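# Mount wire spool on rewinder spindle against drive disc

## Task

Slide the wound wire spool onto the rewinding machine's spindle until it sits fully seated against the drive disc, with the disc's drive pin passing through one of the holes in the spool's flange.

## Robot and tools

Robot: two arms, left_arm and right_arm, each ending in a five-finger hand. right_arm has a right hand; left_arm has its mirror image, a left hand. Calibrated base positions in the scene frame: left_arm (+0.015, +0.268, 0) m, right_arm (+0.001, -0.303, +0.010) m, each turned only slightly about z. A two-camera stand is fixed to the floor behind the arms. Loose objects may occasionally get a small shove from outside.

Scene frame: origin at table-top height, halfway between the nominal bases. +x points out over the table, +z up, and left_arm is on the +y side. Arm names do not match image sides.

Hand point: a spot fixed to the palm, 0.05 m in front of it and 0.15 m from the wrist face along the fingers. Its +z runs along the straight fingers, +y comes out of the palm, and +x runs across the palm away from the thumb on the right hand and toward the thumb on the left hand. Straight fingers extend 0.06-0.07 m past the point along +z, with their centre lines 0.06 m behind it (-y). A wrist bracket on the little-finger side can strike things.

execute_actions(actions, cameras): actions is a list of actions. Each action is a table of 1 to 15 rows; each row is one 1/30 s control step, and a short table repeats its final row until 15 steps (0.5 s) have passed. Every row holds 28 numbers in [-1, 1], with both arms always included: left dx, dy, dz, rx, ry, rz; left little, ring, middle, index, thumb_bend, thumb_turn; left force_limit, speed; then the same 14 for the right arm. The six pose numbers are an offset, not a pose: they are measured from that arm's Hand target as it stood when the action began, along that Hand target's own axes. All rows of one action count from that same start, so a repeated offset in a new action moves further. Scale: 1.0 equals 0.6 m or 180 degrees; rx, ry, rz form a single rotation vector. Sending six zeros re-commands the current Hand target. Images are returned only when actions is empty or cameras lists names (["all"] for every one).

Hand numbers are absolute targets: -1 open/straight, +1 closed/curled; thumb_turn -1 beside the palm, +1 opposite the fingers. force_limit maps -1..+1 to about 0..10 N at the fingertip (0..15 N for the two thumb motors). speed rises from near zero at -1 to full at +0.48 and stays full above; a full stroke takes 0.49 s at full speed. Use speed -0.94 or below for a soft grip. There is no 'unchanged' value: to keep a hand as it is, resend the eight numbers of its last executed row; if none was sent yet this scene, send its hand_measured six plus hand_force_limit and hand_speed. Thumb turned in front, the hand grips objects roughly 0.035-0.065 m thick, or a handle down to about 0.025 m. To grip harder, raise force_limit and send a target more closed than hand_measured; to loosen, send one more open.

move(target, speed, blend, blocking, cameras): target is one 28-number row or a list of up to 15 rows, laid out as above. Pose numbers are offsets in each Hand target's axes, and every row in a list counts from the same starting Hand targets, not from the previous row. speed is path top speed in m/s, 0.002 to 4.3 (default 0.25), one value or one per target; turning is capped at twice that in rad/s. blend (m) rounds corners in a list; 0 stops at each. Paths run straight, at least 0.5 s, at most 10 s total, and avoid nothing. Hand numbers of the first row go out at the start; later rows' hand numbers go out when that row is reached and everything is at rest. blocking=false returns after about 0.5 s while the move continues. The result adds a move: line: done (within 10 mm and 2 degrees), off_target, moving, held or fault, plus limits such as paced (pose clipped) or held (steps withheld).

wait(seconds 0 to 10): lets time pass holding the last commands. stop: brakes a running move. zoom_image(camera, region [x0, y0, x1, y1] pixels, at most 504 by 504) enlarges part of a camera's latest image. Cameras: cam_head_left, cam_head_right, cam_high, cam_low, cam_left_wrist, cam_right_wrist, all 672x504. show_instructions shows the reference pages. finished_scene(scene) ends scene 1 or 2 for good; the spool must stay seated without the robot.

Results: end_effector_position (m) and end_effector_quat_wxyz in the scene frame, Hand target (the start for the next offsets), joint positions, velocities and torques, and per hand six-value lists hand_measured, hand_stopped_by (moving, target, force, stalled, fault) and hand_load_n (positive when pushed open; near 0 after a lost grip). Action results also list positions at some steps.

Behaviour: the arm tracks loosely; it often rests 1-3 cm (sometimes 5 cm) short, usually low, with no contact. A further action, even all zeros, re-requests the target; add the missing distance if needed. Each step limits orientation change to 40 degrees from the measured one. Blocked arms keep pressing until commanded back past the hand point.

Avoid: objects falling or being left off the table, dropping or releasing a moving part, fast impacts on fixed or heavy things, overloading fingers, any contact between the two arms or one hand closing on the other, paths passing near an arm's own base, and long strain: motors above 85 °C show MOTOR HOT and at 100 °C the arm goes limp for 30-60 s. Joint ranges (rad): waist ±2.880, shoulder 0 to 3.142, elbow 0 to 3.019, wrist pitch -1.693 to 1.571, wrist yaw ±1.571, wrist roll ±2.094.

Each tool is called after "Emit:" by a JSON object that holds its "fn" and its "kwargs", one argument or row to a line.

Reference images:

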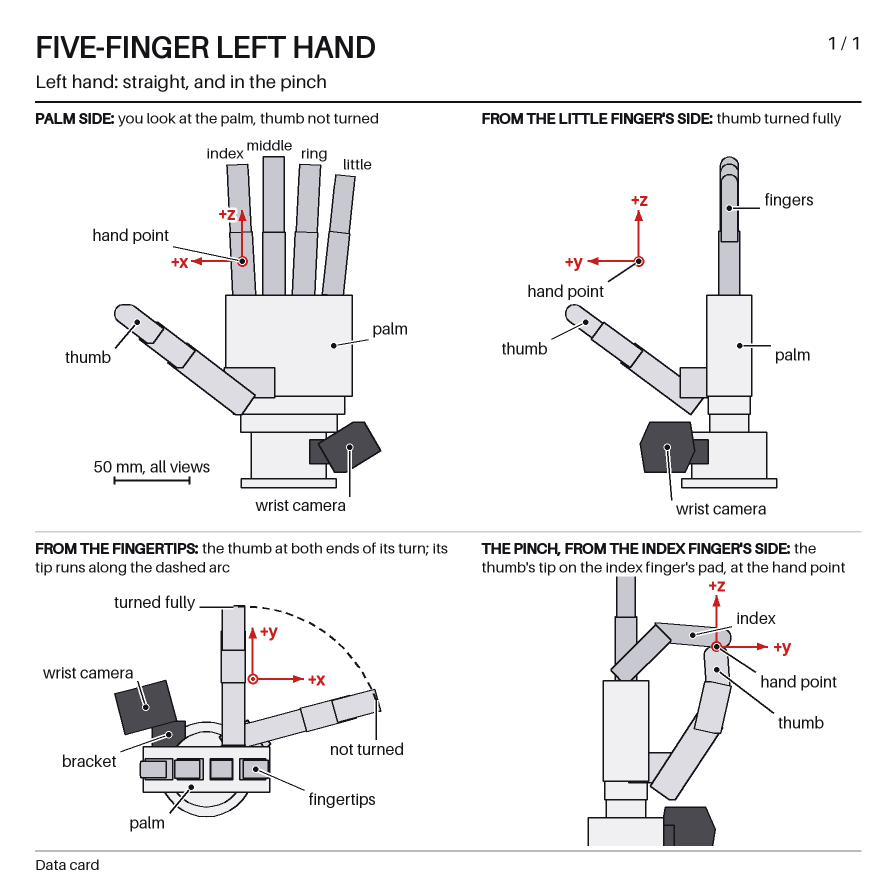

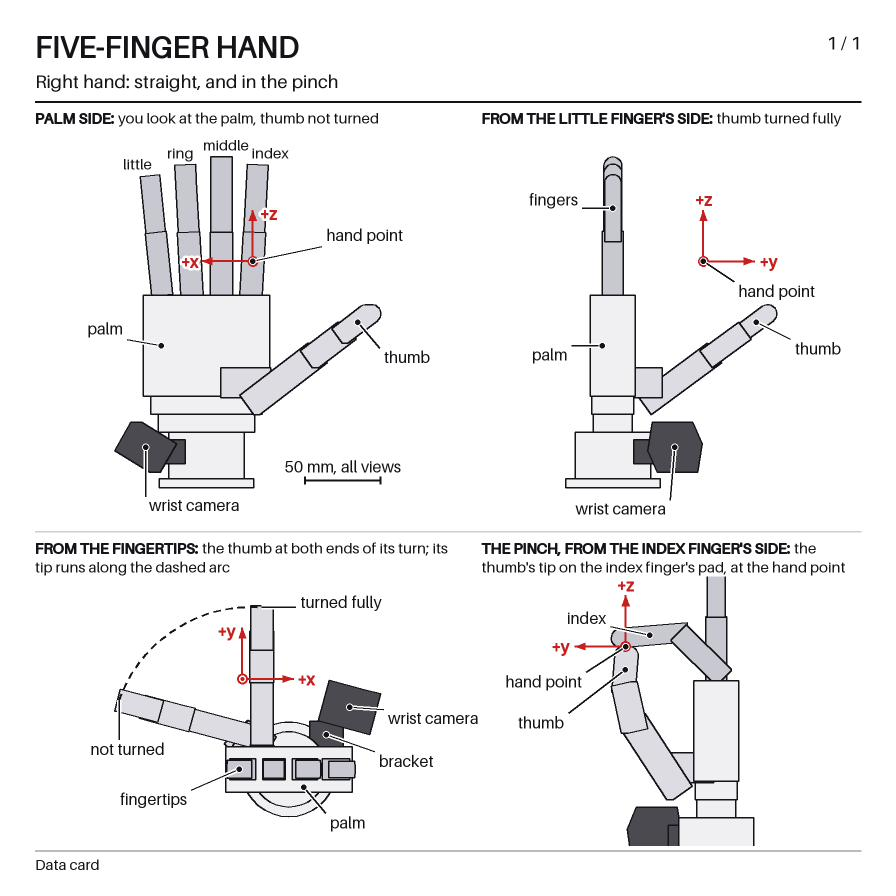

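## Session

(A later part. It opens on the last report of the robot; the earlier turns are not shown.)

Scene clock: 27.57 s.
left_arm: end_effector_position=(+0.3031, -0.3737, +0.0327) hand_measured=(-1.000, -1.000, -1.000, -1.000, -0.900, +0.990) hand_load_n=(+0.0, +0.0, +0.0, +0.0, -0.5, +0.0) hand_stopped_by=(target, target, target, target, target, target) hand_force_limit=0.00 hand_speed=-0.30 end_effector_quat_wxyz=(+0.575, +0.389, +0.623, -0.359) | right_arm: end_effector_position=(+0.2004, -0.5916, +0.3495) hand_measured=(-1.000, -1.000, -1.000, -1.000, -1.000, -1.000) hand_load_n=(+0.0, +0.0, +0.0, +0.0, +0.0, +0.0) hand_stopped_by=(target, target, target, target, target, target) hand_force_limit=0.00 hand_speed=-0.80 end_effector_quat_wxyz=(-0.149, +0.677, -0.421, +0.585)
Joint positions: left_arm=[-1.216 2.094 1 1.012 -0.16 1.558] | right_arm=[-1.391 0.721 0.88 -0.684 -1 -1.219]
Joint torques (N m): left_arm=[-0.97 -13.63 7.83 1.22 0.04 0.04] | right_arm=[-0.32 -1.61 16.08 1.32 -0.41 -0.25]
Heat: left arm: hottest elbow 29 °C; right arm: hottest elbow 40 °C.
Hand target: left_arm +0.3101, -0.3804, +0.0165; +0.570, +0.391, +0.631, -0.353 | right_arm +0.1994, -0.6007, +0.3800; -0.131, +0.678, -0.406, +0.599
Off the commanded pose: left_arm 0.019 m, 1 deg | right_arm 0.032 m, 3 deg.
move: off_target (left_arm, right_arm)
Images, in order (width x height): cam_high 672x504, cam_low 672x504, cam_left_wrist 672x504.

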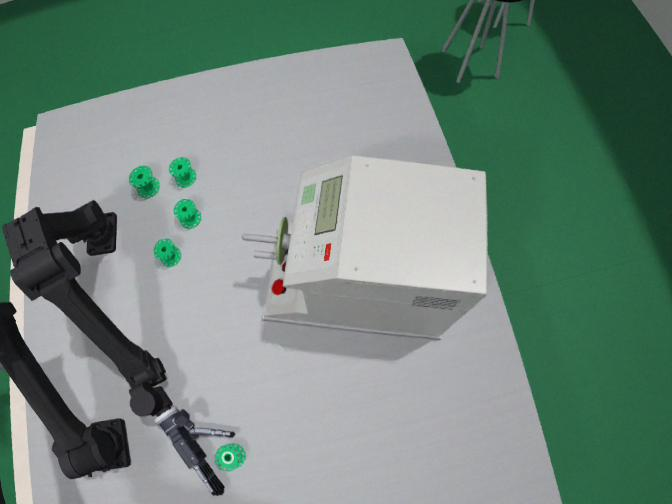

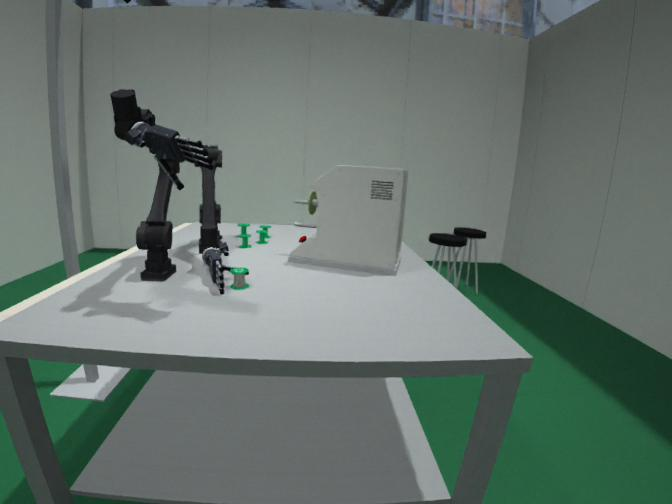

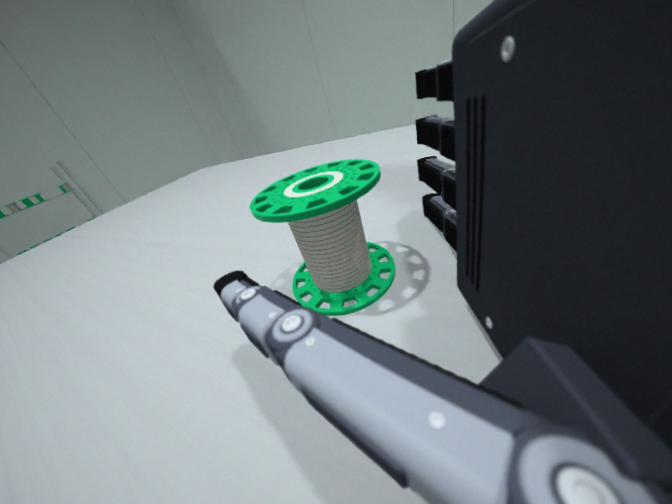

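Emit:
{"fn": "move", "kwargs": {
  "target": [
    [0.0066,-0.003,0.021,0,0,0,-1,-1,-1,-1,-0.9,0.99,0,-0.3,0,0,0,0,0,0,-1,-1,-1,-1,-1,-1,0,-0.8]
  ],
  "speed": 0.05,
  "cameras": ["cam_low","cam_left_wrist"]
}}

Scene clock: 30.63 s.
left_arm: end_effector_position=(+0.3070, -0.3866, +0.0323) hand_measured=(-1.000, -1.000, -1.000, -1.000, -0.900, +0.990) hand_load_n=(+0.0, +0.0, +0.0, +0.0, +0.0, +0.5) hand_stopped_by=(target, target, target, target, target, target) hand_force_limit=0.00 hand_speed=-0.30 end_effector_quat_wxyz=(+0.578, +0.387, +0.621, -0.361) | right_arm: end_effector_position=(+0.2004, -0.5916, +0.3495) hand_measured=(-1.000, -1.000, -1.000, -1.000, -1.000, -1.000) hand_load_n=(+0.0, +0.0, +0.0, +0.0, +0.0, +0.0) hand_stopped_by=(target, target, target, target, target, target) hand_force_limit=0.00 hand_speed=-0.80 end_effector_quat_wxyz=(-0.149, +0.677, -0.421, +0.585)
Joint positions: left_arm=[-1.216 2.117 1.041 1.003 -0.16 1.558] | right_arm=[-1.391 0.721 0.88 -0.684 -1 -1.219]
Joint torques (N m): left_arm=[-0.91 -13.57 7.9 1.05 0.07 0.04] | right_arm=[-0.32 -1.67 16.08 1.31 -0.41 -0.25]
Motor temperatures (°C): left_arm=[25 24 29 27 25 23] | right_arm=[26 26 41 24 27 25]
Heat: left arm: hottest elbow 29 °C; right arm: hottest elbow 41 °C.
Hand target: left_arm +0.3138, -0.3922, +0.0114; +0.570, +0.391, +0.631, -0.353 | right_arm +0.1994, -0.6007, +0.3800; -0.131, +0.678, -0.406, +0.599
Off the commanded pose: left_arm 0.023 m, 2 deg | right_arm 0.032 m, 3 deg.
move: off_target (left_arm, right_arm)
Images, in order (width x height): cam_low 672x504, cam_left_wrist 672x504.

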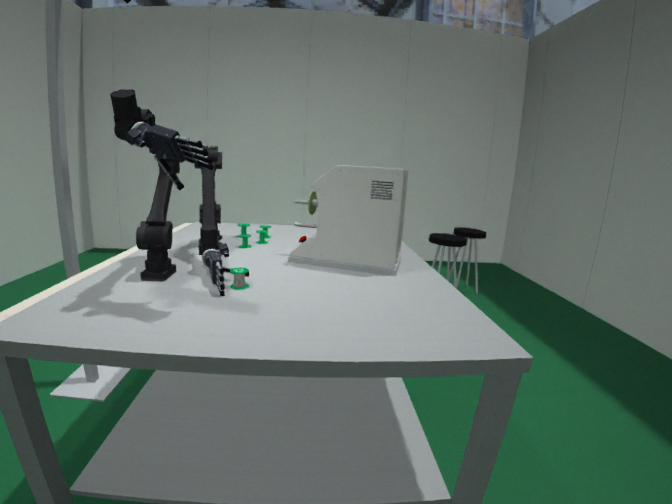

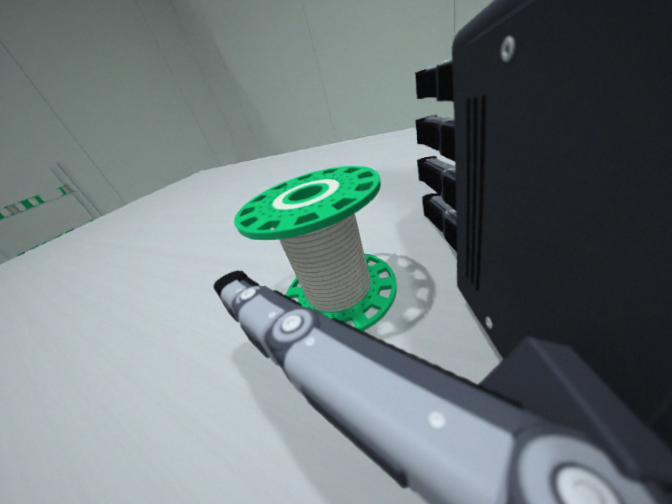

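Emit:
{"fn": "move", "kwargs": {
  "target": [
    [0.013,0,0.004,0,0,0,-1,-1,-1,-1,-0.9,0.99,0,-0.3,0,0,0,0,0,0,-1,-1,-1,-1,-1,-1,0,-0.8]
  ],
  "speed": 0.04,
  "cameras": ["cam_low","cam_left_wrist"]
}}

Emit:
{"fn": "zoom_image", "kwargs": {
  "camera": "cam_low",
  "region": [180, 200, 290, 310]
}}

Scene clock: 31.93 s.
left_arm: end_effector_position=(+0.3083, -0.3902, +0.0311) hand_measured=(-1.000, -1.000, -1.000, -1.000, -0.900, +0.990) hand_load_n=(+0.0, +0.0, +0.0, +0.0, +0.0, +0.5) hand_stopped_by=(target, target, target, target, target, target) hand_force_limit=0.00 hand_speed=-0.30 end_effector_quat_wxyz=(+0.579, +0.387, +0.621, -0.361) | right_arm: end_effector_position=(+0.2004, -0.5916, +0.3495) hand_measured=(-1.000, -1.000, -1.000, -1.000, -1.000, -1.000) hand_load_n=(+0.0, +0.0, +0.0, +0.0, +0.0, +0.0) hand_stopped_by=(target, target, target, target, target, target) hand_force_limit=0.00 hand_speed=-0.80 end_effector_quat_wxyz=(-0.149, +0.677, -0.421, +0.585)
Joint positions: left_arm=[-1.216 2.127 1.054 1.003 -0.16 1.558] | right_arm=[-1.391 0.721 0.88 -0.684 -1 -1.219]
Joint torques (N m): left_arm=[-1.03 -13.1 7.45 1.69 0.07 0.03] | right_arm=[-0.26 -1.67 16.08 1.31 -0.41 -0.25]
Heat: left arm: hottest elbow 29 °C; right arm: hottest elbow 41 °C.
Hand target: left_arm +0.3146, -0.3935, +0.0034; +0.570, +0.391, +0.631, -0.353 | right_arm +0.1994, -0.6007, +0.3800; -0.131, +0.678, -0.406, +0.599
Off the commanded pose: left_arm 0.029 m, 2 deg | right_arm 0.032 m, 3 deg.
move: off_target (left_arm, right_arm)
Images, in order (width x height): cam_low 672x504, cam_left_wrist 672x504.

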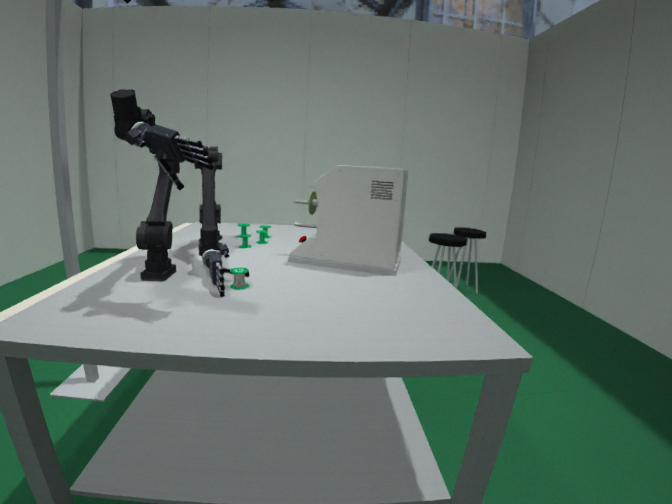

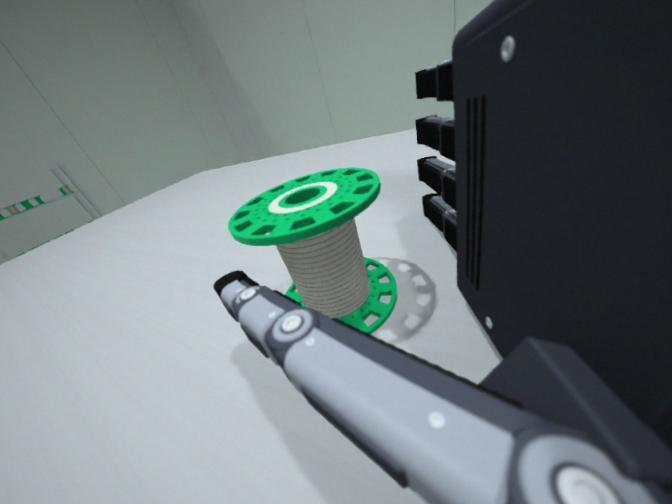

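Scaled by 4.582 from the camera's 672x504 image, which has a finer 960x720 frame.

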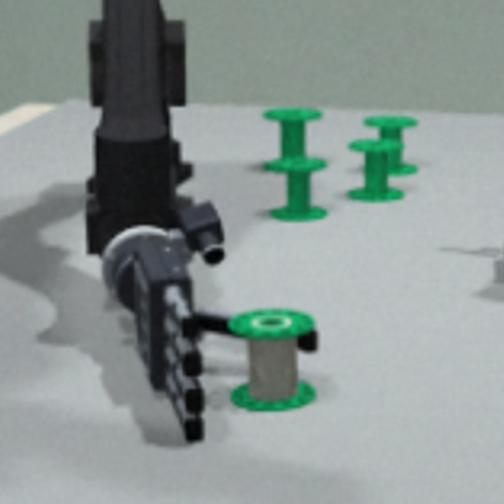

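Emit:
{"fn": "move", "kwargs": {
  "target": [
    [0.004,-0.003,-0.010,0,0,0,-1,-1,-1,-1,-0.9,0.99,0,-0.3,0,0,0,0,0,0,-1,-1,-1,-1,-1,-1,0,-0.8]
  ],
  "speed": 0.05
}}

Scene clock: 33.87 s.
left_arm: end_effector_position=(+0.3086, -0.3902, +0.0312) hand_measured=(-1.000, -1.000, -1.000, -1.000, -0.900, +0.990) hand_load_n=(+0.0, +0.0, +0.0, +0.0, +0.0, +0.0) hand_stopped_by=(target, target, target, target, target, target) hand_force_limit=0.00 hand_speed=-0.30 end_effector_quat_wxyz=(+0.580, +0.385, +0.620, -0.362) | right_arm: end_effector_position=(+0.2004, -0.5916, +0.3495) hand_measured=(-1.000, -1.000, -1.000, -1.000, -1.000, -1.000) hand_load_n=(+0.0, +0.0, +0.0, +0.0, +0.0, +0.0) hand_stopped_by=(target, target, target, target, target, target) hand_force_limit=0.00 hand_speed=-0.80 end_effector_quat_wxyz=(-0.149, +0.677, -0.421, +0.585)
Joint positions: left_arm=[-1.216 2.129 1.054 1.009 -0.161 1.558] | right_arm=[-1.391 0.721 0.88 -0.684 -1 -1.219]
Joint torques (N m): left_arm=[-1.44 -13.51 6.13 2.03 -0.08 0.03] | right_arm=[-0.26 -1.67 16.06 1.31 -0.41 -0.25]
Heat: left arm: hottest elbow 29 °C; right arm: hottest elbow 42 °C.
Hand target: left_arm +0.3103, -0.3888, +0.0015; +0.570, +0.391, +0.631, -0.353 | right_arm +0.1994, -0.6007, +0.3800; -0.131, +0.678, -0.406, +0.599
Off the commanded pose: left_arm 0.030 m, 2 deg | right_arm 0.032 m, 3 deg.
move: off_target (left_arm, right_arm)

Emit:
{"fn": "wait", "kwargs": {
  "seconds": 0.1,
  "cameras": ["cam_head_left","cam_low","cam_high"]
}}

Emit:
{"fn": "zoom_image", "kwargs": {
  "camera": "cam_low",
  "region": [190, 230, 270, 310]
}}

Emit:
{"fn": "zoom_image", "kwargs": {
  "camera": "cam_head_left",
  "region": [340, 270, 480, 380]
}}

Scene clock: 34.40 s.
left_arm: end_effector_position=(+0.3086, -0.3903, +0.0313) hand_measured=(-1.000, -1.000, -1.000, -1.000, -0.900, +0.990) hand_load_n=(+0.0, +0.0, +0.0, +0.0, +0.0, +0.0) hand_stopped_by=(target, target, target, target, target, target) hand_force_limit=0.00 hand_speed=-0.30 end_effector_quat_wxyz=(+0.580, +0.385, +0.620, -0.362) | right_arm: end_effector_position=(+0.2004, -0.5916, +0.3495) hand_measured=(-1.000, -1.000, -1.000, -1.000, -1.000, -1.000) hand_load_n=(+0.0, +0.5, +0.0, +0.0, +0.0, +0.0) hand_stopped_by=(target, target, target, target, target, target) hand_force_limit=0.00 hand_speed=-0.80 end_effector_quat_wxyz=(-0.149, +0.677, -0.421, +0.585)
Joint positions: left_arm=[-1.216 2.129 1.054 1.009 -0.161 1.558] | right_arm=[-1.391 0.721 0.88 -0.684 -1 -1.219]
Joint torques (N m): left_arm=[-1.44 -13.39 6.17 2.02 -0.08 0.03] | right_arm=[-0.26 -1.67 16.08 1.32 -0.41 -0.25]
Heat: left arm: hottest elbow 29 °C; right arm: hottest elbow 42 °C.
Hand target: left_arm +0.3103, -0.3888, +0.0016; +0.570, +0.391, +0.631, -0.353 | right_arm +0.1994, -0.6007, +0.3800; -0.131, +0.678, -0.406, +0.599
Off the commanded pose: left_arm 0.030 m, 2 deg | right_arm 0.032 m, 3 deg.
wait: 0.10 s; at rest from the start
Images, in order (width x height): cam_head_left 672x504, cam_high 672x504, cam_low 672x504.

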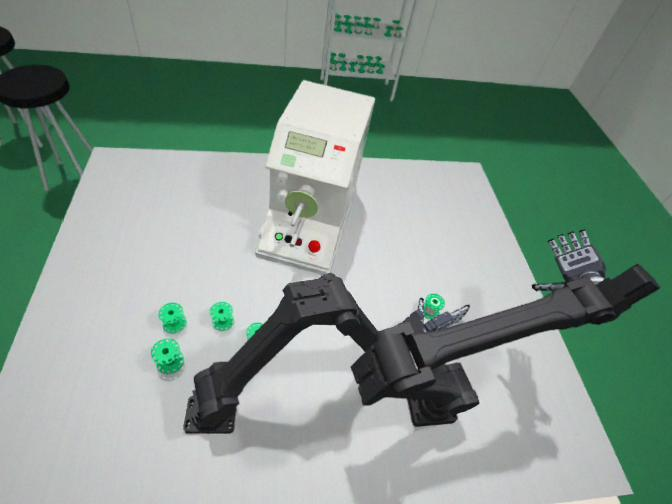

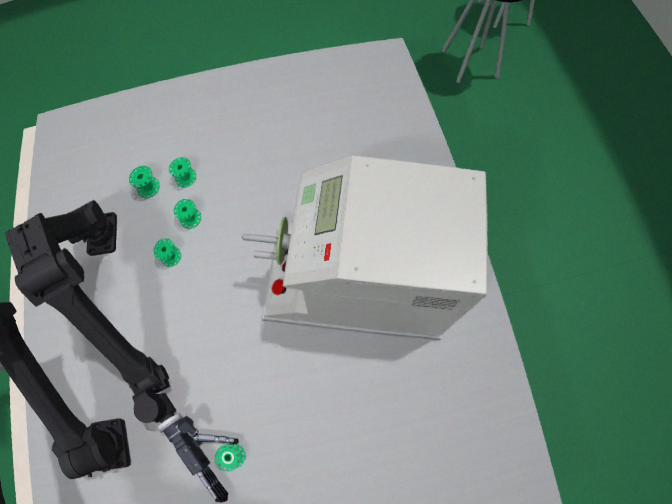

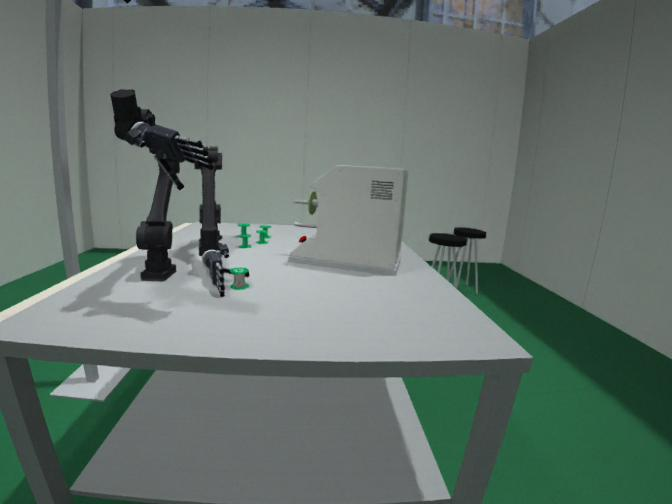

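Scaled by 6.300 from the camera's 672x504 image, which has a finer 960x720 frame.

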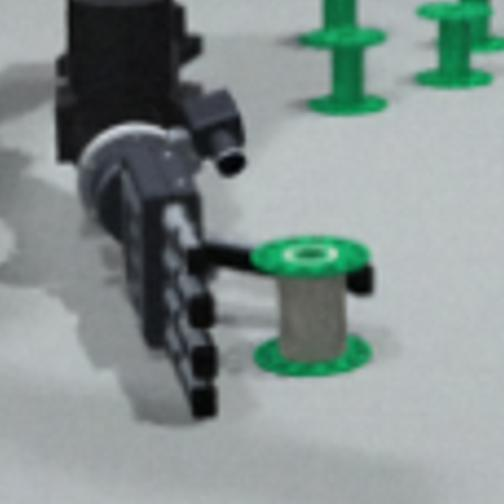

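Scaled by 3.600 from the camera's 672x504 image, which has a finer 960x720 frame.

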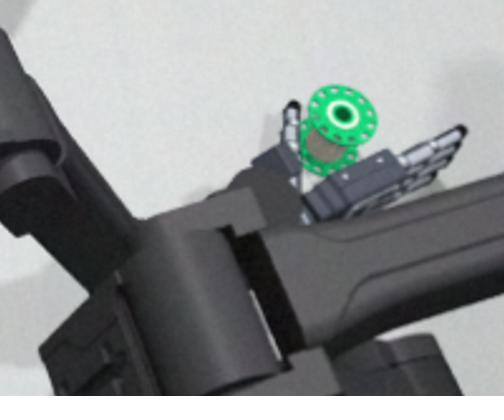

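Emit:
{"fn": "move", "kwargs": {
  "target": [
    [-0.02,0,0,0,0,0,-1,-1,-0.6,-0.6,-0.9,0.99,0,-0.4,0,0,0,0,0,0,-1,-1,-1,-1,-1,-1,0,-0.8]
  ],
  "speed": 0.05,
  "cameras": ["cam_low","cam_left_wrist"]
}}

Emit:
{"fn": "zoom_image", "kwargs": {
  "camera": "cam_low",
  "region": [190, 230, 270, 310]
}}

Emit:
{"fn": "zoom_image", "kwargs": {
  "camera": "cam_left_wrist",
  "region": [220, 150, 480, 345]
}}

Scene clock: 36.03 s.
left_arm: end_effector_position=(+0.3077, -0.3907, +0.0305) hand_measured=(-1.000, -1.000, -0.600, -0.600, -0.900, +0.990) hand_load_n=(+0.0, +0.0, +0.0, +0.0, +0.0, +0.0) hand_stopped_by=(target, target, target, target, target, target) hand_force_limit=0.00 hand_speed=-0.40 end_effector_quat_wxyz=(+0.579, +0.387, +0.620, -0.362) | right_arm: end_effector_position=(+0.2004, -0.5916, +0.3495) hand_measured=(-1.000, -1.000, -1.000, -1.000, -1.000, -1.000) hand_load_n=(+0.0, +0.0, +0.0, +0.0, -0.5, +0.0) hand_stopped_by=(target, target, target, target, target, target) hand_force_limit=0.00 hand_speed=-0.80 end_effector_quat_wxyz=(-0.149, +0.677, -0.421, +0.585)
Joint positions: left_arm=[-1.216 2.129 1.054 1.006 -0.159 1.558] | right_arm=[-1.391 0.721 0.88 -0.684 -1 -1.219]
Joint torques (N m): left_arm=[-1.32 -15.21 6.2 0.95 -0.14 0.04] | right_arm=[-0.26 -1.61 16.06 1.31 -0.41 -0.25]
Heat: left arm: hottest elbow 29 °C; right arm: hottest elbow 42 °C.
Hand target: left_arm +0.3107, -0.3899, +0.0135; +0.570, +0.391, +0.631, -0.353 | right_arm +0.1994, -0.6007, +0.3800; -0.131, +0.678, -0.406, +0.599
Off the commanded pose: left_arm 0.017 m, 2 deg | right_arm 0.032 m, 3 deg.
move: off_target (left_arm, right_arm)
Images, in order (width x height): cam_low 672x504, cam_left_wrist 672x504.

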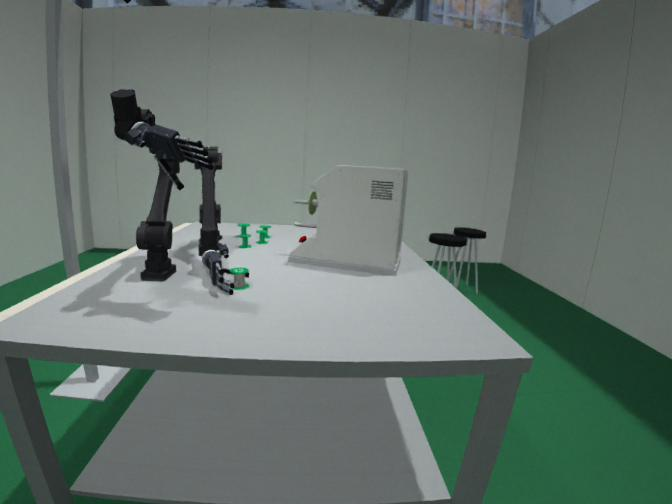

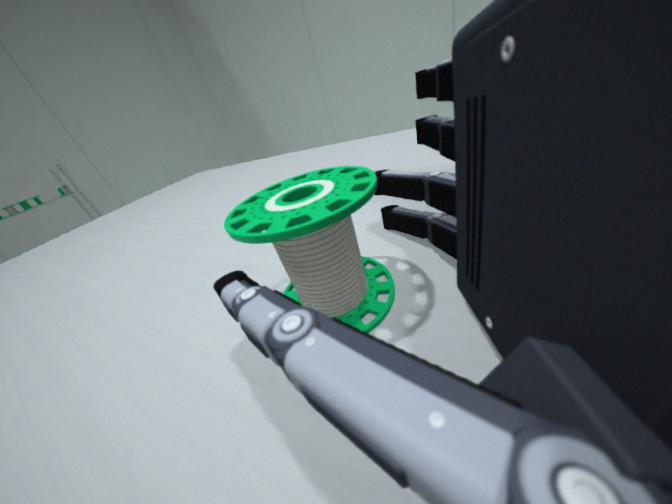

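Scaled by 6.300 from the camera's 672x504 image, which has a finer 960x720 frame.

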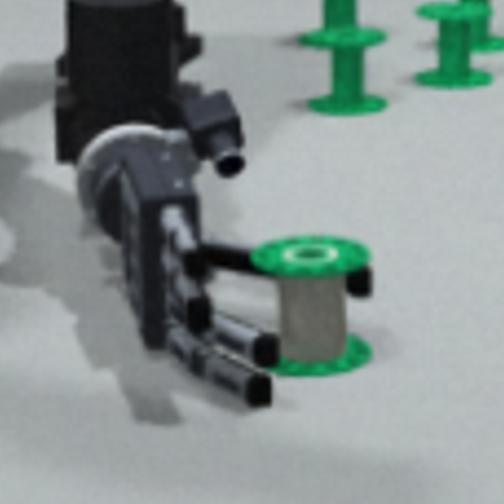

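Scaled by 1.938 from the camera's 672x504 image, which has a finer 960x720 frame.

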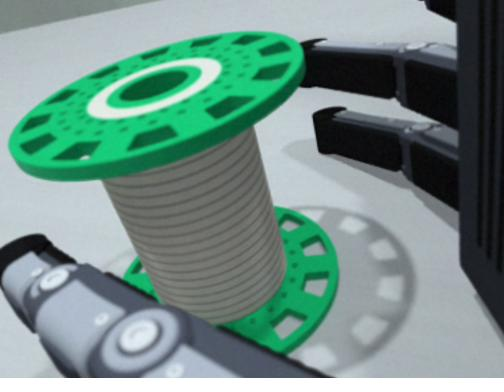

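Emit:
{"fn": "move", "kwargs": {
  "target": [
    [0.025,0,0,0,0,0,-1,-1,-0.6,-0.6,-0.9,0.99,0,-0.4,0,0,0,0,0,0,-1,-1,-1,-1,-1,-1,0,-0.8]
  ],
  "speed": 0.05
}}

Scene clock: 37.23 s.
left_arm: end_effector_position=(+0.3078, -0.3906, +0.0298) hand_measured=(-1.000, -1.000, -0.600, -0.600, -0.900, +0.990) hand_load_n=(+0.5, +0.0, +0.0, -0.5, +0.0, +0.0) hand_stopped_by=(target, target, target, target, target, target) hand_force_limit=0.00 hand_speed=-0.40 end_effector_quat_wxyz=(+0.580, +0.385, +0.618, -0.364) | right_arm: end_effector_position=(+0.2004, -0.5916, +0.3495) hand_measured=(-1.000, -1.000, -1.000, -1.000, -1.000, -1.000) hand_load_n=(+0.0, +0.0, +0.0, +0.0, +0.0, +0.0) hand_stopped_by=(target, target, target, target, target, target) hand_force_limit=0.00 hand_speed=-0.80 end_effector_quat_wxyz=(-0.149, +0.677, -0.421, +0.585)
Joint positions: left_arm=[-1.216 2.134 1.054 1.017 -0.159 1.558] | right_arm=[-1.391 0.721 0.88 -0.684 -1 -1.219]
Joint torques (N m): left_arm=[-1.32 -13.22 6.05 1.99 -0.14 0.05] | right_arm=[-0.26 -1.67 16.08 1.32 -0.41 -0.25]
Heat: left arm: hottest elbow 29 °C; right arm: hottest elbow 43 °C.
Hand target: left_arm +0.3100, -0.3886, -0.0014; +0.570, +0.391, +0.631, -0.353 | right_arm +0.1994, -0.6007, +0.3800; -0.131, +0.678, -0.406, +0.599
Off the commanded pose: left_arm 0.031 m, 2 deg | right_arm 0.032 m, 3 deg.
move: off_target (left_arm, right_arm)

Emit:
{"fn": "move", "kwargs": {
  "target": [
    [-0.03,0,0,0,0,0,-1,-1,-0.3,-0.3,-0.5,0.99,0,-0.7,0,0,0,0,0,0,-1,-1,-1,-1,-1,-1,0,-0.8]
  ],
  "speed": 0.05,
  "cameras": ["cam_low","cam_left_wrist","cam_high"]
}}

Emit:
{"fn": "zoom_image", "kwargs": {
  "camera": "cam_low",
  "region": [190, 230, 270, 310]
}}

Emit:
{"fn": "zoom_image", "kwargs": {
  "camera": "cam_left_wrist",
  "region": [220, 150, 480, 345]
}}

Emit:
{"fn": "zoom_image", "kwargs": {
  "camera": "cam_high",
  "region": [150, 400, 270, 504]
}}

Scene clock: 39.37 s.
left_arm: end_effector_position=(+0.3078, -0.3901, +0.0277) hand_measured=(-1.000, -1.000, -0.300, -0.300, -0.500, +0.990) hand_load_n=(+0.0, +0.0, +0.0, +0.0, +0.5, +0.0) hand_stopped_by=(target, target, target, target, target, target) hand_force_limit=0.00 hand_speed=-0.70 end_effector_quat_wxyz=(+0.578, +0.387, +0.621, -0.361) | right_arm: end_effector_position=(+0.2004, -0.5916, +0.3495) hand_measured=(-1.000, -1.000, -1.000, -1.000, -1.000, -1.000) hand_load_n=(-0.5, +0.0, +0.0, +0.0, +0.0, +0.0) hand_stopped_by=(target, target, target, target, target, target) hand_force_limit=0.00 hand_speed=-0.80 end_effector_quat_wxyz=(-0.149, +0.677, -0.421, +0.585)
Joint positions: left_arm=[-1.216 2.133 1.054 1.006 -0.16 1.558] | right_arm=[-1.391 0.721 0.88 -0.684 -1 -1.219]
Joint torques (N m): left_arm=[-1.26 -16.15 6.26 0.66 -0.1 0.04] | right_arm=[-0.26 -1.67 16.08 1.29 -0.41 -0.25]
Heat: left arm: hottest elbow 29 °C; right arm: hottest elbow 43 °C.
Hand target: left_arm +0.3108, -0.3902, +0.0166; +0.570, +0.391, +0.631, -0.353 | right_arm +0.1994, -0.6007, +0.3800; -0.131, +0.678, -0.406, +0.599
Off the commanded pose: left_arm 0.012 m, 2 deg | right_arm 0.032 m, 3 deg.
move: off_target (left_arm, right_arm)
Images, in order (width x height): cam_high 672x504, cam_low 672x504, cam_left_wrist 672x504.

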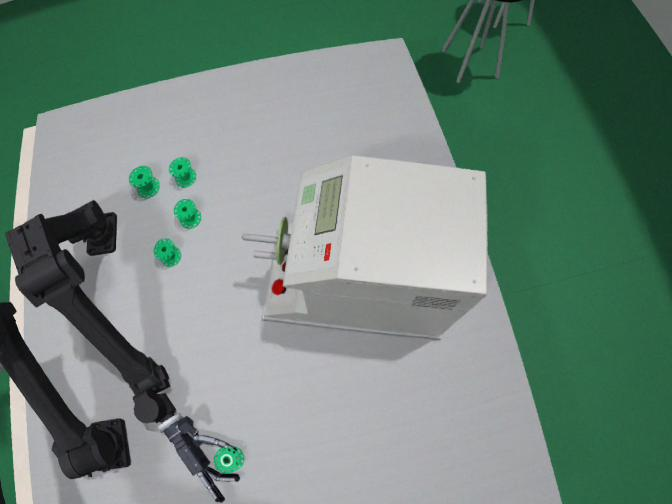

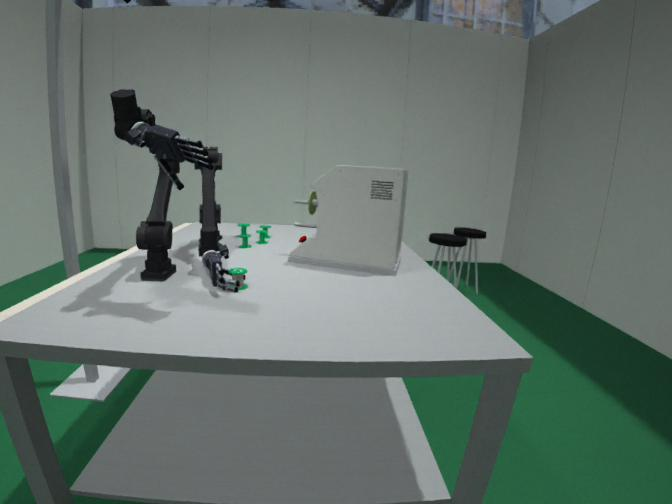

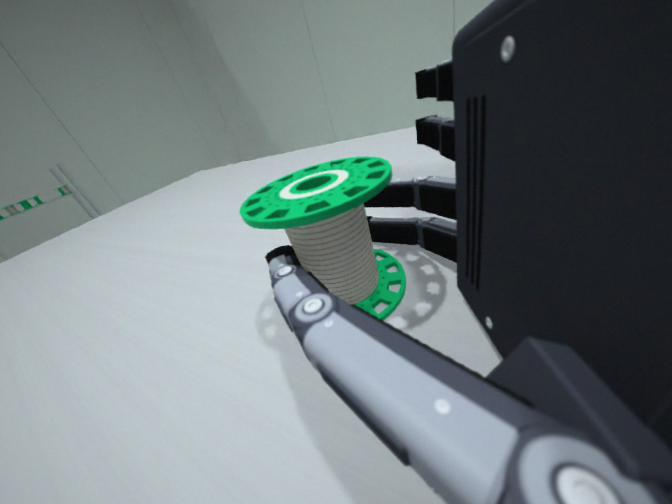

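Scaled by 6.300 from the camera's 672x504 image, which has a finer 960x720 frame.

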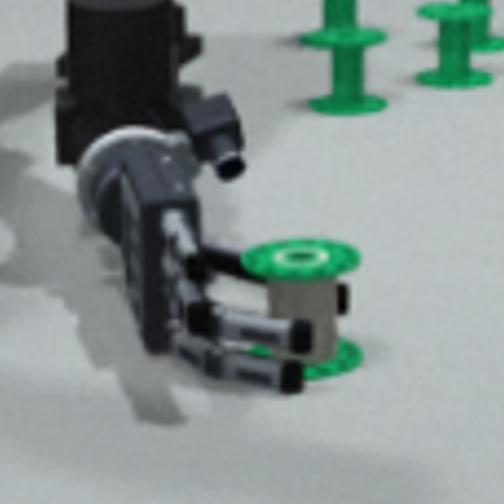

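Scaled by 1.938 from the camera's 672x504 image, which has a finer 960x720 frame.

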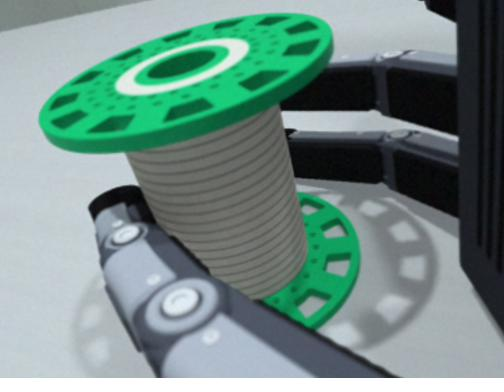

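Scaled by 4.200 from the camera's 672x504 image, which has a finer 960x720 frame.

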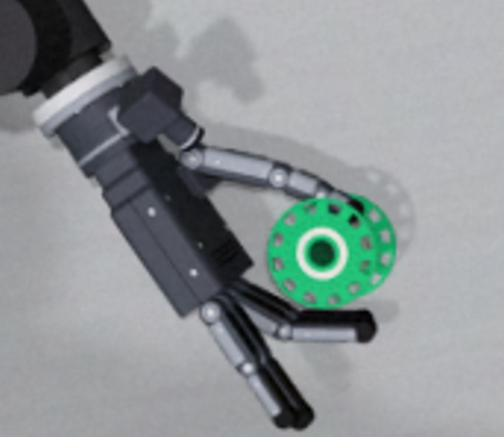

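Emit:
{"fn": "move", "kwargs": {
  "target": [
    [0,0,0,0,0,0,-1,-1,0.1,0.1,-0.15,0.99,-0.5,-0.93,0,0,0,0,0,0,-1,-1,-1,-1,-1,-1,0,-0.8]
  ],
  "speed": 0.05
}}

Emit:
{"fn": "move", "kwargs": {
  "target": [
    [0,0,0,0,0,0,-1,-1,0.15,0.15,-0.1,0.99,0.2,-0.93,0,0,0,0,0,0,-1,-1,-1,-1,-1,-1,0,-0.8]
  ],
  "speed": 0.05,
  "cameras": ["cam_low","cam_left_wrist","cam_high"]
}}

Emit:
{"fn": "zoom_image", "kwargs": {
  "camera": "cam_left_wrist",
  "region": [220, 150, 480, 345]
}}

Emit:
{"fn": "zoom_image", "kwargs": {
  "camera": "cam_low",
  "region": [190, 230, 270, 310]
}}

Scene clock: 41.60 s.
left_arm: end_effector_position=(+0.3078, -0.3899, +0.0274) hand_measured=(-1.000, -1.000, +0.020, -0.224, -0.456, +0.990) hand_load_n=(+0.0, +0.5, +0.0, +1.0, +1.0, +0.5) hand_stopped_by=(target, target, force, force, force, target) hand_force_limit=-0.50 hand_speed=-0.93 end_effector_quat_wxyz=(+0.578, +0.387, +0.622, -0.360) | right_arm: end_effector_position=(+0.2004, -0.5916, +0.3495) hand_measured=(-1.000, -1.000, -1.000, -1.000, -1.000, -1.000) hand_load_n=(+0.0, +0.0, +0.0, +0.0, +0.0, +0.0) hand_stopped_by=(target, target, target, target, target, target) hand_force_limit=0.00 hand_speed=-0.80 end_effector_quat_wxyz=(-0.149, +0.677, -0.421, +0.585)
Joint positions: left_arm=[-1.216 2.133 1.054 1.005 -0.16 1.558] | right_arm=[-1.391 0.721 0.88 -0.684 -1 -1.219]
Joint torques (N m): left_arm=[-1.26 -16.03 6.22 0.7 -0.06 0.05] | right_arm=[-0.26 -1.67 16.08 1.31 -0.41 -0.25]
Heat: left arm: hottest elbow 29 °C; right arm: hottest elbow 44 °C.
Hand target: left_arm +0.3108, -0.3902, +0.0166; +0.570, +0.391, +0.631, -0.353 | right_arm +0.1994, -0.6007, +0.3800; -0.131, +0.678, -0.406, +0.599
Off the commanded pose: left_arm 0.011 m, 2 deg | right_arm 0.032 m, 3 deg.
move: off_target (left_arm, right_arm)

Scene clock: 43.57 s.
left_arm: end_effector_position=(+0.3078, -0.3896, +0.0257) hand_measured=(-1.000, -1.000, +0.150, +0.090, -0.284, +0.990) hand_load_n=(+0.0, +0.0, +0.0, +1.0, +9.0, +4.0) hand_stopped_by=(target, target, target, force, force, target) hand_force_limit=0.20 hand_speed=-0.93 end_effector_quat_wxyz=(+0.576, +0.389, +0.623, -0.359) | right_arm: end_effector_position=(+0.2004, -0.5916, +0.3495) hand_measured=(-1.000, -1.000, -1.000, -1.000, -1.000, -1.000) hand_load_n=(+0.0, +0.0, +0.0, +0.0, +0.0, -0.5) hand_stopped_by=(target, target, target, target, target, target) hand_force_limit=0.00 hand_speed=-0.80 end_effector_quat_wxyz=(-0.149, +0.677, -0.421, +0.585)
Joint positions: left_arm=[-1.216 2.133 1.054 0.998 -0.16 1.559] | right_arm=[-1.391 0.721 0.88 -0.684 -1 -1.219]
Joint torques (N m): left_arm=[-1.32 -16.03 6.23 1.03 -0.06 0.04] | right_arm=[-0.32 -1.67 16.08 1.31 -0.41 -0.25]
Heat: left arm: hottest elbow 29 °C; right arm: hottest elbow 44 °C.
Hand target: left_arm +0.3108, -0.3902, +0.0166; +0.570, +0.391, +0.631, -0.353 | right_arm +0.1994, -0.6007, +0.3800; -0.131, +0.678, -0.406, +0.599
Off the commanded pose: left_arm 0.010 m, 1 deg | right_arm 0.032 m, 3 deg.
move: off_target (right_arm)
Images, in order (width x height): cam_high 672x504, cam_low 672x504, cam_left_wrist 672x504.

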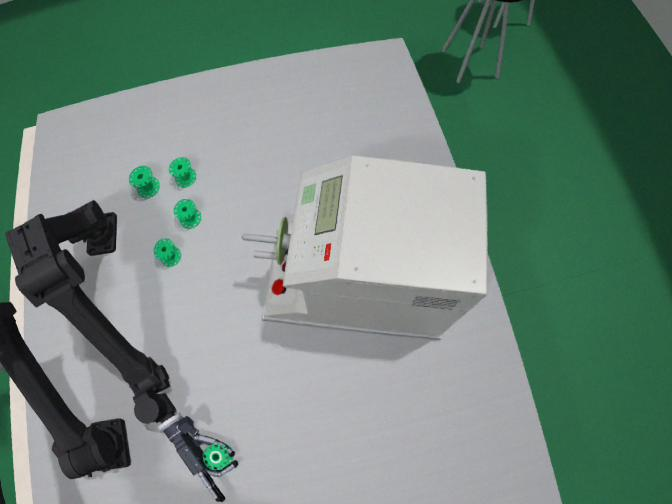

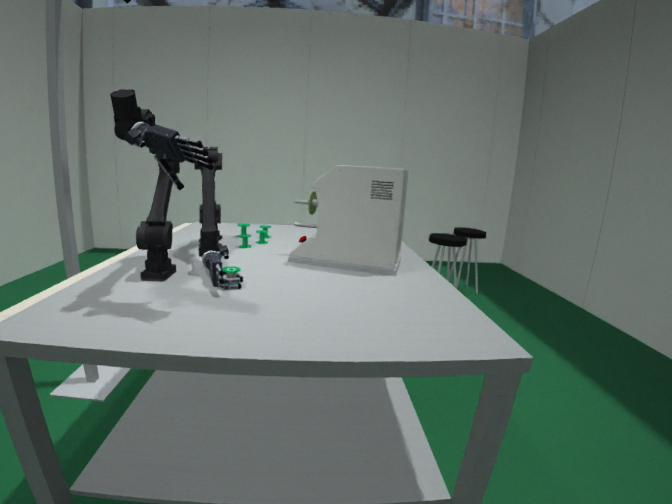

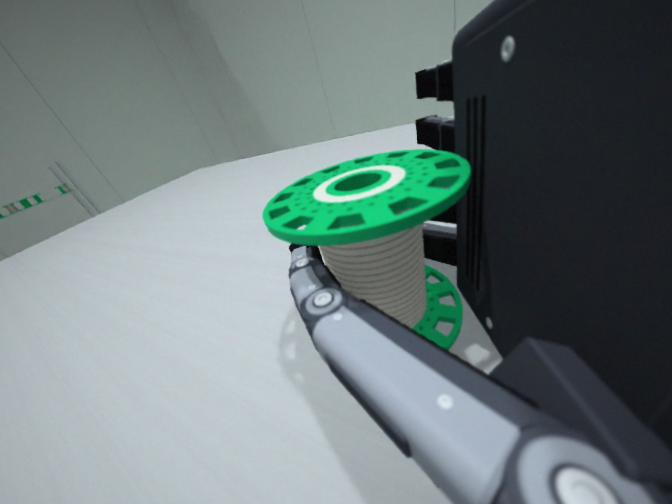

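Scaled by 1.938 from the camera's 672x504 image, which has a finer 960x720 frame.

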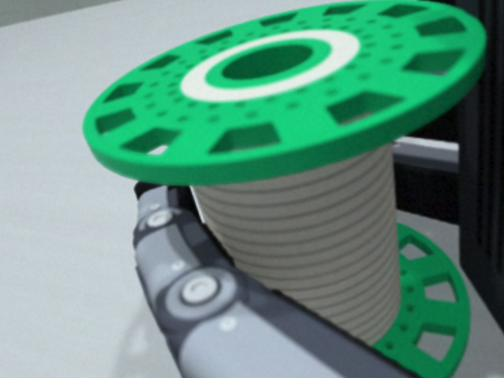

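Scaled by 6.300 from the camera's 672x504 image, which has a finer 960x720 frame.

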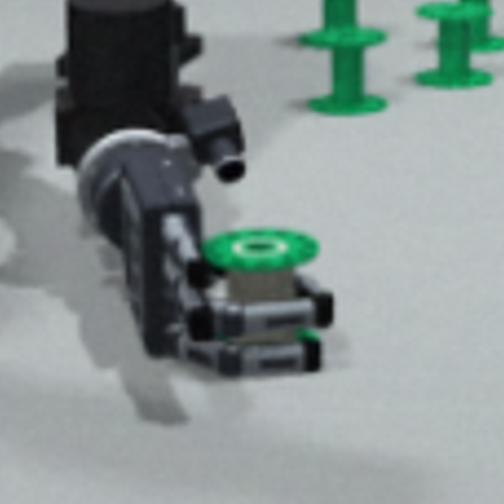

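Emit:
{"fn": "move", "kwargs": {
  "target": [
    [0,0,0,0,0,0,-1,-1,-0.5,-0.5,-0.8,0.99,0.2,-0.5,0,0,0,0,0,0,-1,-1,-1,-1,-1,-1,0,-0.8]
  ],
  "speed": 0.05
}}

Emit:
{"fn": "move", "kwargs": {
  "target": [
    [-0.008,-0.043,-0.045,0,0,0,-1,-1,-0.5,-0.5,-0.8,0.99,0.2,-0.5,0,0,0,0,0,0,-1,-1,-1,-1,-1,-1,0,-0.8]
  ],
  "speed": 0.06,
  "cameras": ["cam_low","cam_left_wrist","cam_high"]
}}

Emit:
{"fn": "zoom_image", "kwargs": {
  "camera": "cam_left_wrist",
  "region": [220, 150, 480, 345]
}}

Emit:
{"fn": "zoom_image", "kwargs": {
  "camera": "cam_low",
  "region": [190, 230, 270, 310]
}}

Emit:
{"fn": "zoom_image", "kwargs": {
  "camera": "cam_high",
  "region": [150, 400, 270, 504]
}}

Scene clock: 45.30 s.
left_arm: end_effector_position=(+0.3099, -0.3888, +0.0292) hand_measured=(-1.000, -1.000, -0.500, -0.500, -0.800, +0.990) hand_load_n=(+0.0, +0.0, +0.0, -1.5, +0.0, +0.0) hand_stopped_by=(target, target, target, target, target, target) hand_force_limit=0.20 hand_speed=-0.50 end_effector_quat_wxyz=(+0.579, +0.387, +0.623, -0.357) | right_arm: end_effector_position=(+0.2004, -0.5916, +0.3495) hand_measured=(-1.000, -1.000, -1.000, -1.000, -1.000, -1.000) hand_load_n=(+0.0, +0.0, +0.0, +0.0, +0.0, +0.0) hand_stopped_by=(target, target, target, target, target, target) hand_force_limit=0.00 hand_speed=-0.80 end_effector_quat_wxyz=(-0.149, +0.677, -0.421, +0.585)
Joint positions: left_arm=[-1.214 2.128 1.054 0.998 -0.165 1.562] | right_arm=[-1.391 0.721 0.88 -0.684 -1 -1.219]
Joint torques (N m): left_arm=[-1.38 -15.68 6.27 1.01 0.11 0.02] | right_arm=[-0.32 -1.67 16.06 1.31 -0.41 -0.25]
Heat: left arm: hottest elbow 29 °C; right arm: hottest elbow 44 °C.
Hand target: left_arm +0.3108, -0.3902, +0.0165; +0.570, +0.391, +0.631, -0.353 | right_arm +0.1994, -0.6007, +0.3800; -0.131, +0.678, -0.406, +0.599
Off the commanded pose: left_arm 0.013 m, 2 deg | right_arm 0.032 m, 3 deg.
move: off_target (left_arm, right_arm)

Scene clock: 46.37 s.
left_arm: end_effector_position=(+0.2843, -0.3815, +0.0306) hand_measured=(-1.000, -1.000, -0.500, -0.500, -0.800, +0.990) hand_load_n=(+0.0, +0.0, +0.0, +0.0, +0.0, +0.0) hand_stopped_by=(target, target, target, target, target, target) hand_force_limit=0.20 hand_speed=-0.50 end_effector_quat_wxyz=(+0.578, +0.389, +0.627, -0.350) | right_arm: end_effector_position=(+0.2004, -0.5916, +0.3495) hand_measured=(-1.000, -1.000, -1.000, -1.000, -1.000, -1.000) hand_load_n=(+0.0, +0.0, +0.0, +0.0, +0.0, +0.0) hand_stopped_by=(target, target, target, target, target, target) hand_force_limit=0.00 hand_speed=-0.80 end_effector_quat_wxyz=(-0.149, +0.677, -0.421, +0.585)
Joint positions: left_arm=[-1.26 2.101 1.014 0.998 -0.219 1.562] | right_arm=[-1.391 0.721 0.88 -0.684 -1 -1.219]
Joint torques (N m): left_arm=[-2.49 -16.62 4.04 1.99 -0.01 -0.05] | right_arm=[-0.26 -1.67 16.08 1.29 -0.41 -0.25]
Heat: left arm: hottest elbow 29 °C; right arm: hottest elbow 45 °C.
Hand target: left_arm +0.2760, -0.3780, +0.0240; +0.570, +0.391, +0.631, -0.353 | right_arm +0.1994, -0.6007, +0.3800; -0.131, +0.678, -0.406, +0.599
Off the commanded pose: left_arm 0.011 m, 1 deg | right_arm 0.032 m, 3 deg.
move: off_target (left_arm, right_arm)
Images, in order (width x height): cam_high 672x504, cam_low 672x504, cam_left_wrist 672x504.

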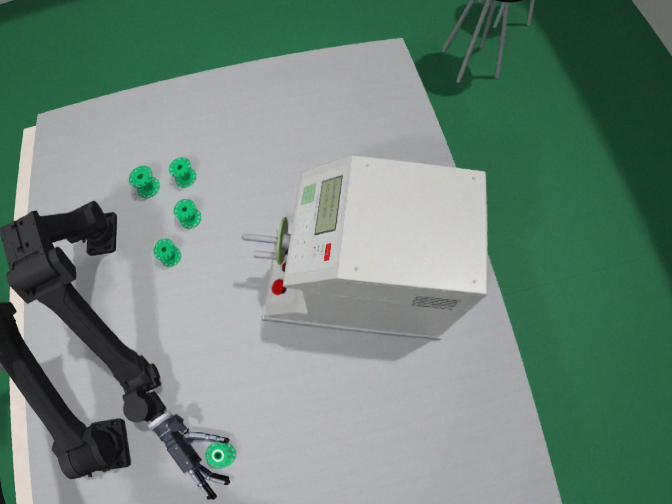

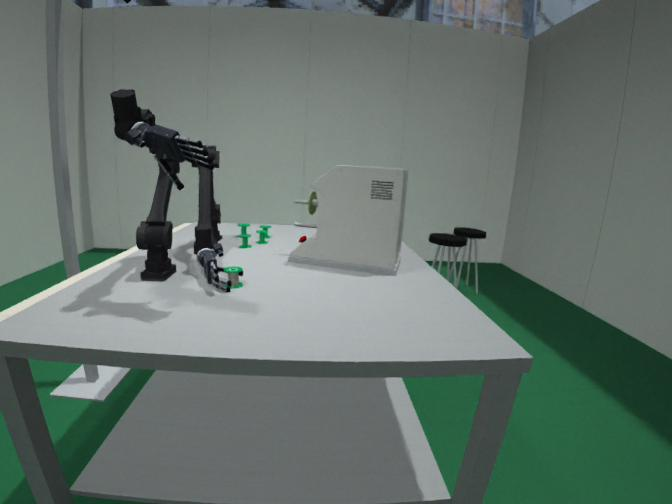

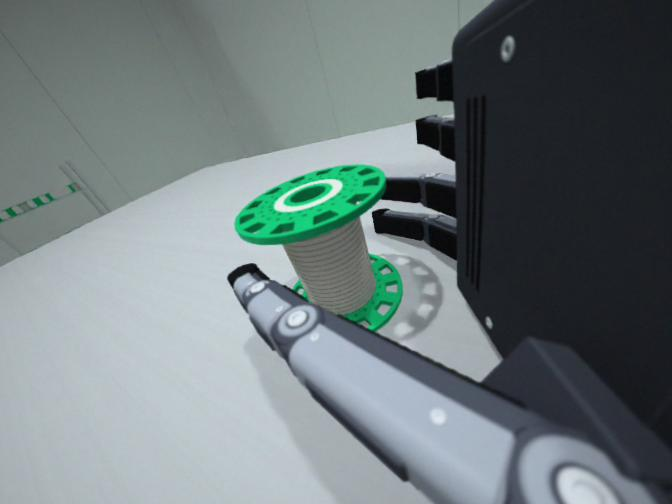

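Scaled by 1.938 from the camera's 672x504 image, which has a finer 960x720 frame.

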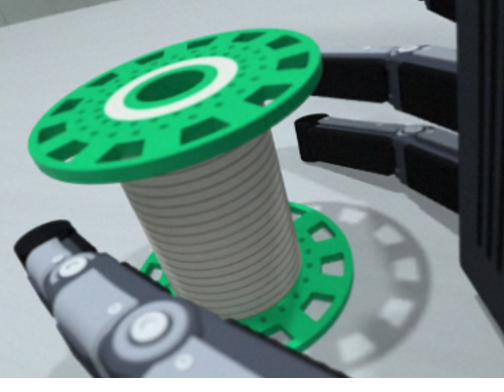

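Scaled by 6.300 from the camera's 672x504 image, which has a finer 960x720 frame.

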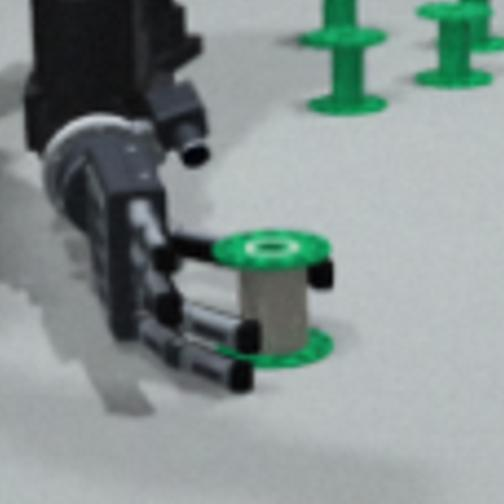

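Scaled by 4.200 from the camera's 672x504 image, which has a finer 960x720 frame.

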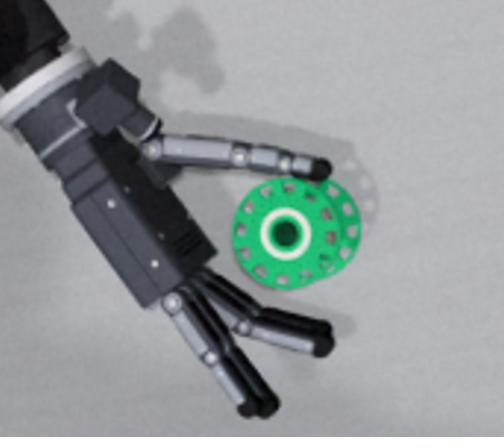

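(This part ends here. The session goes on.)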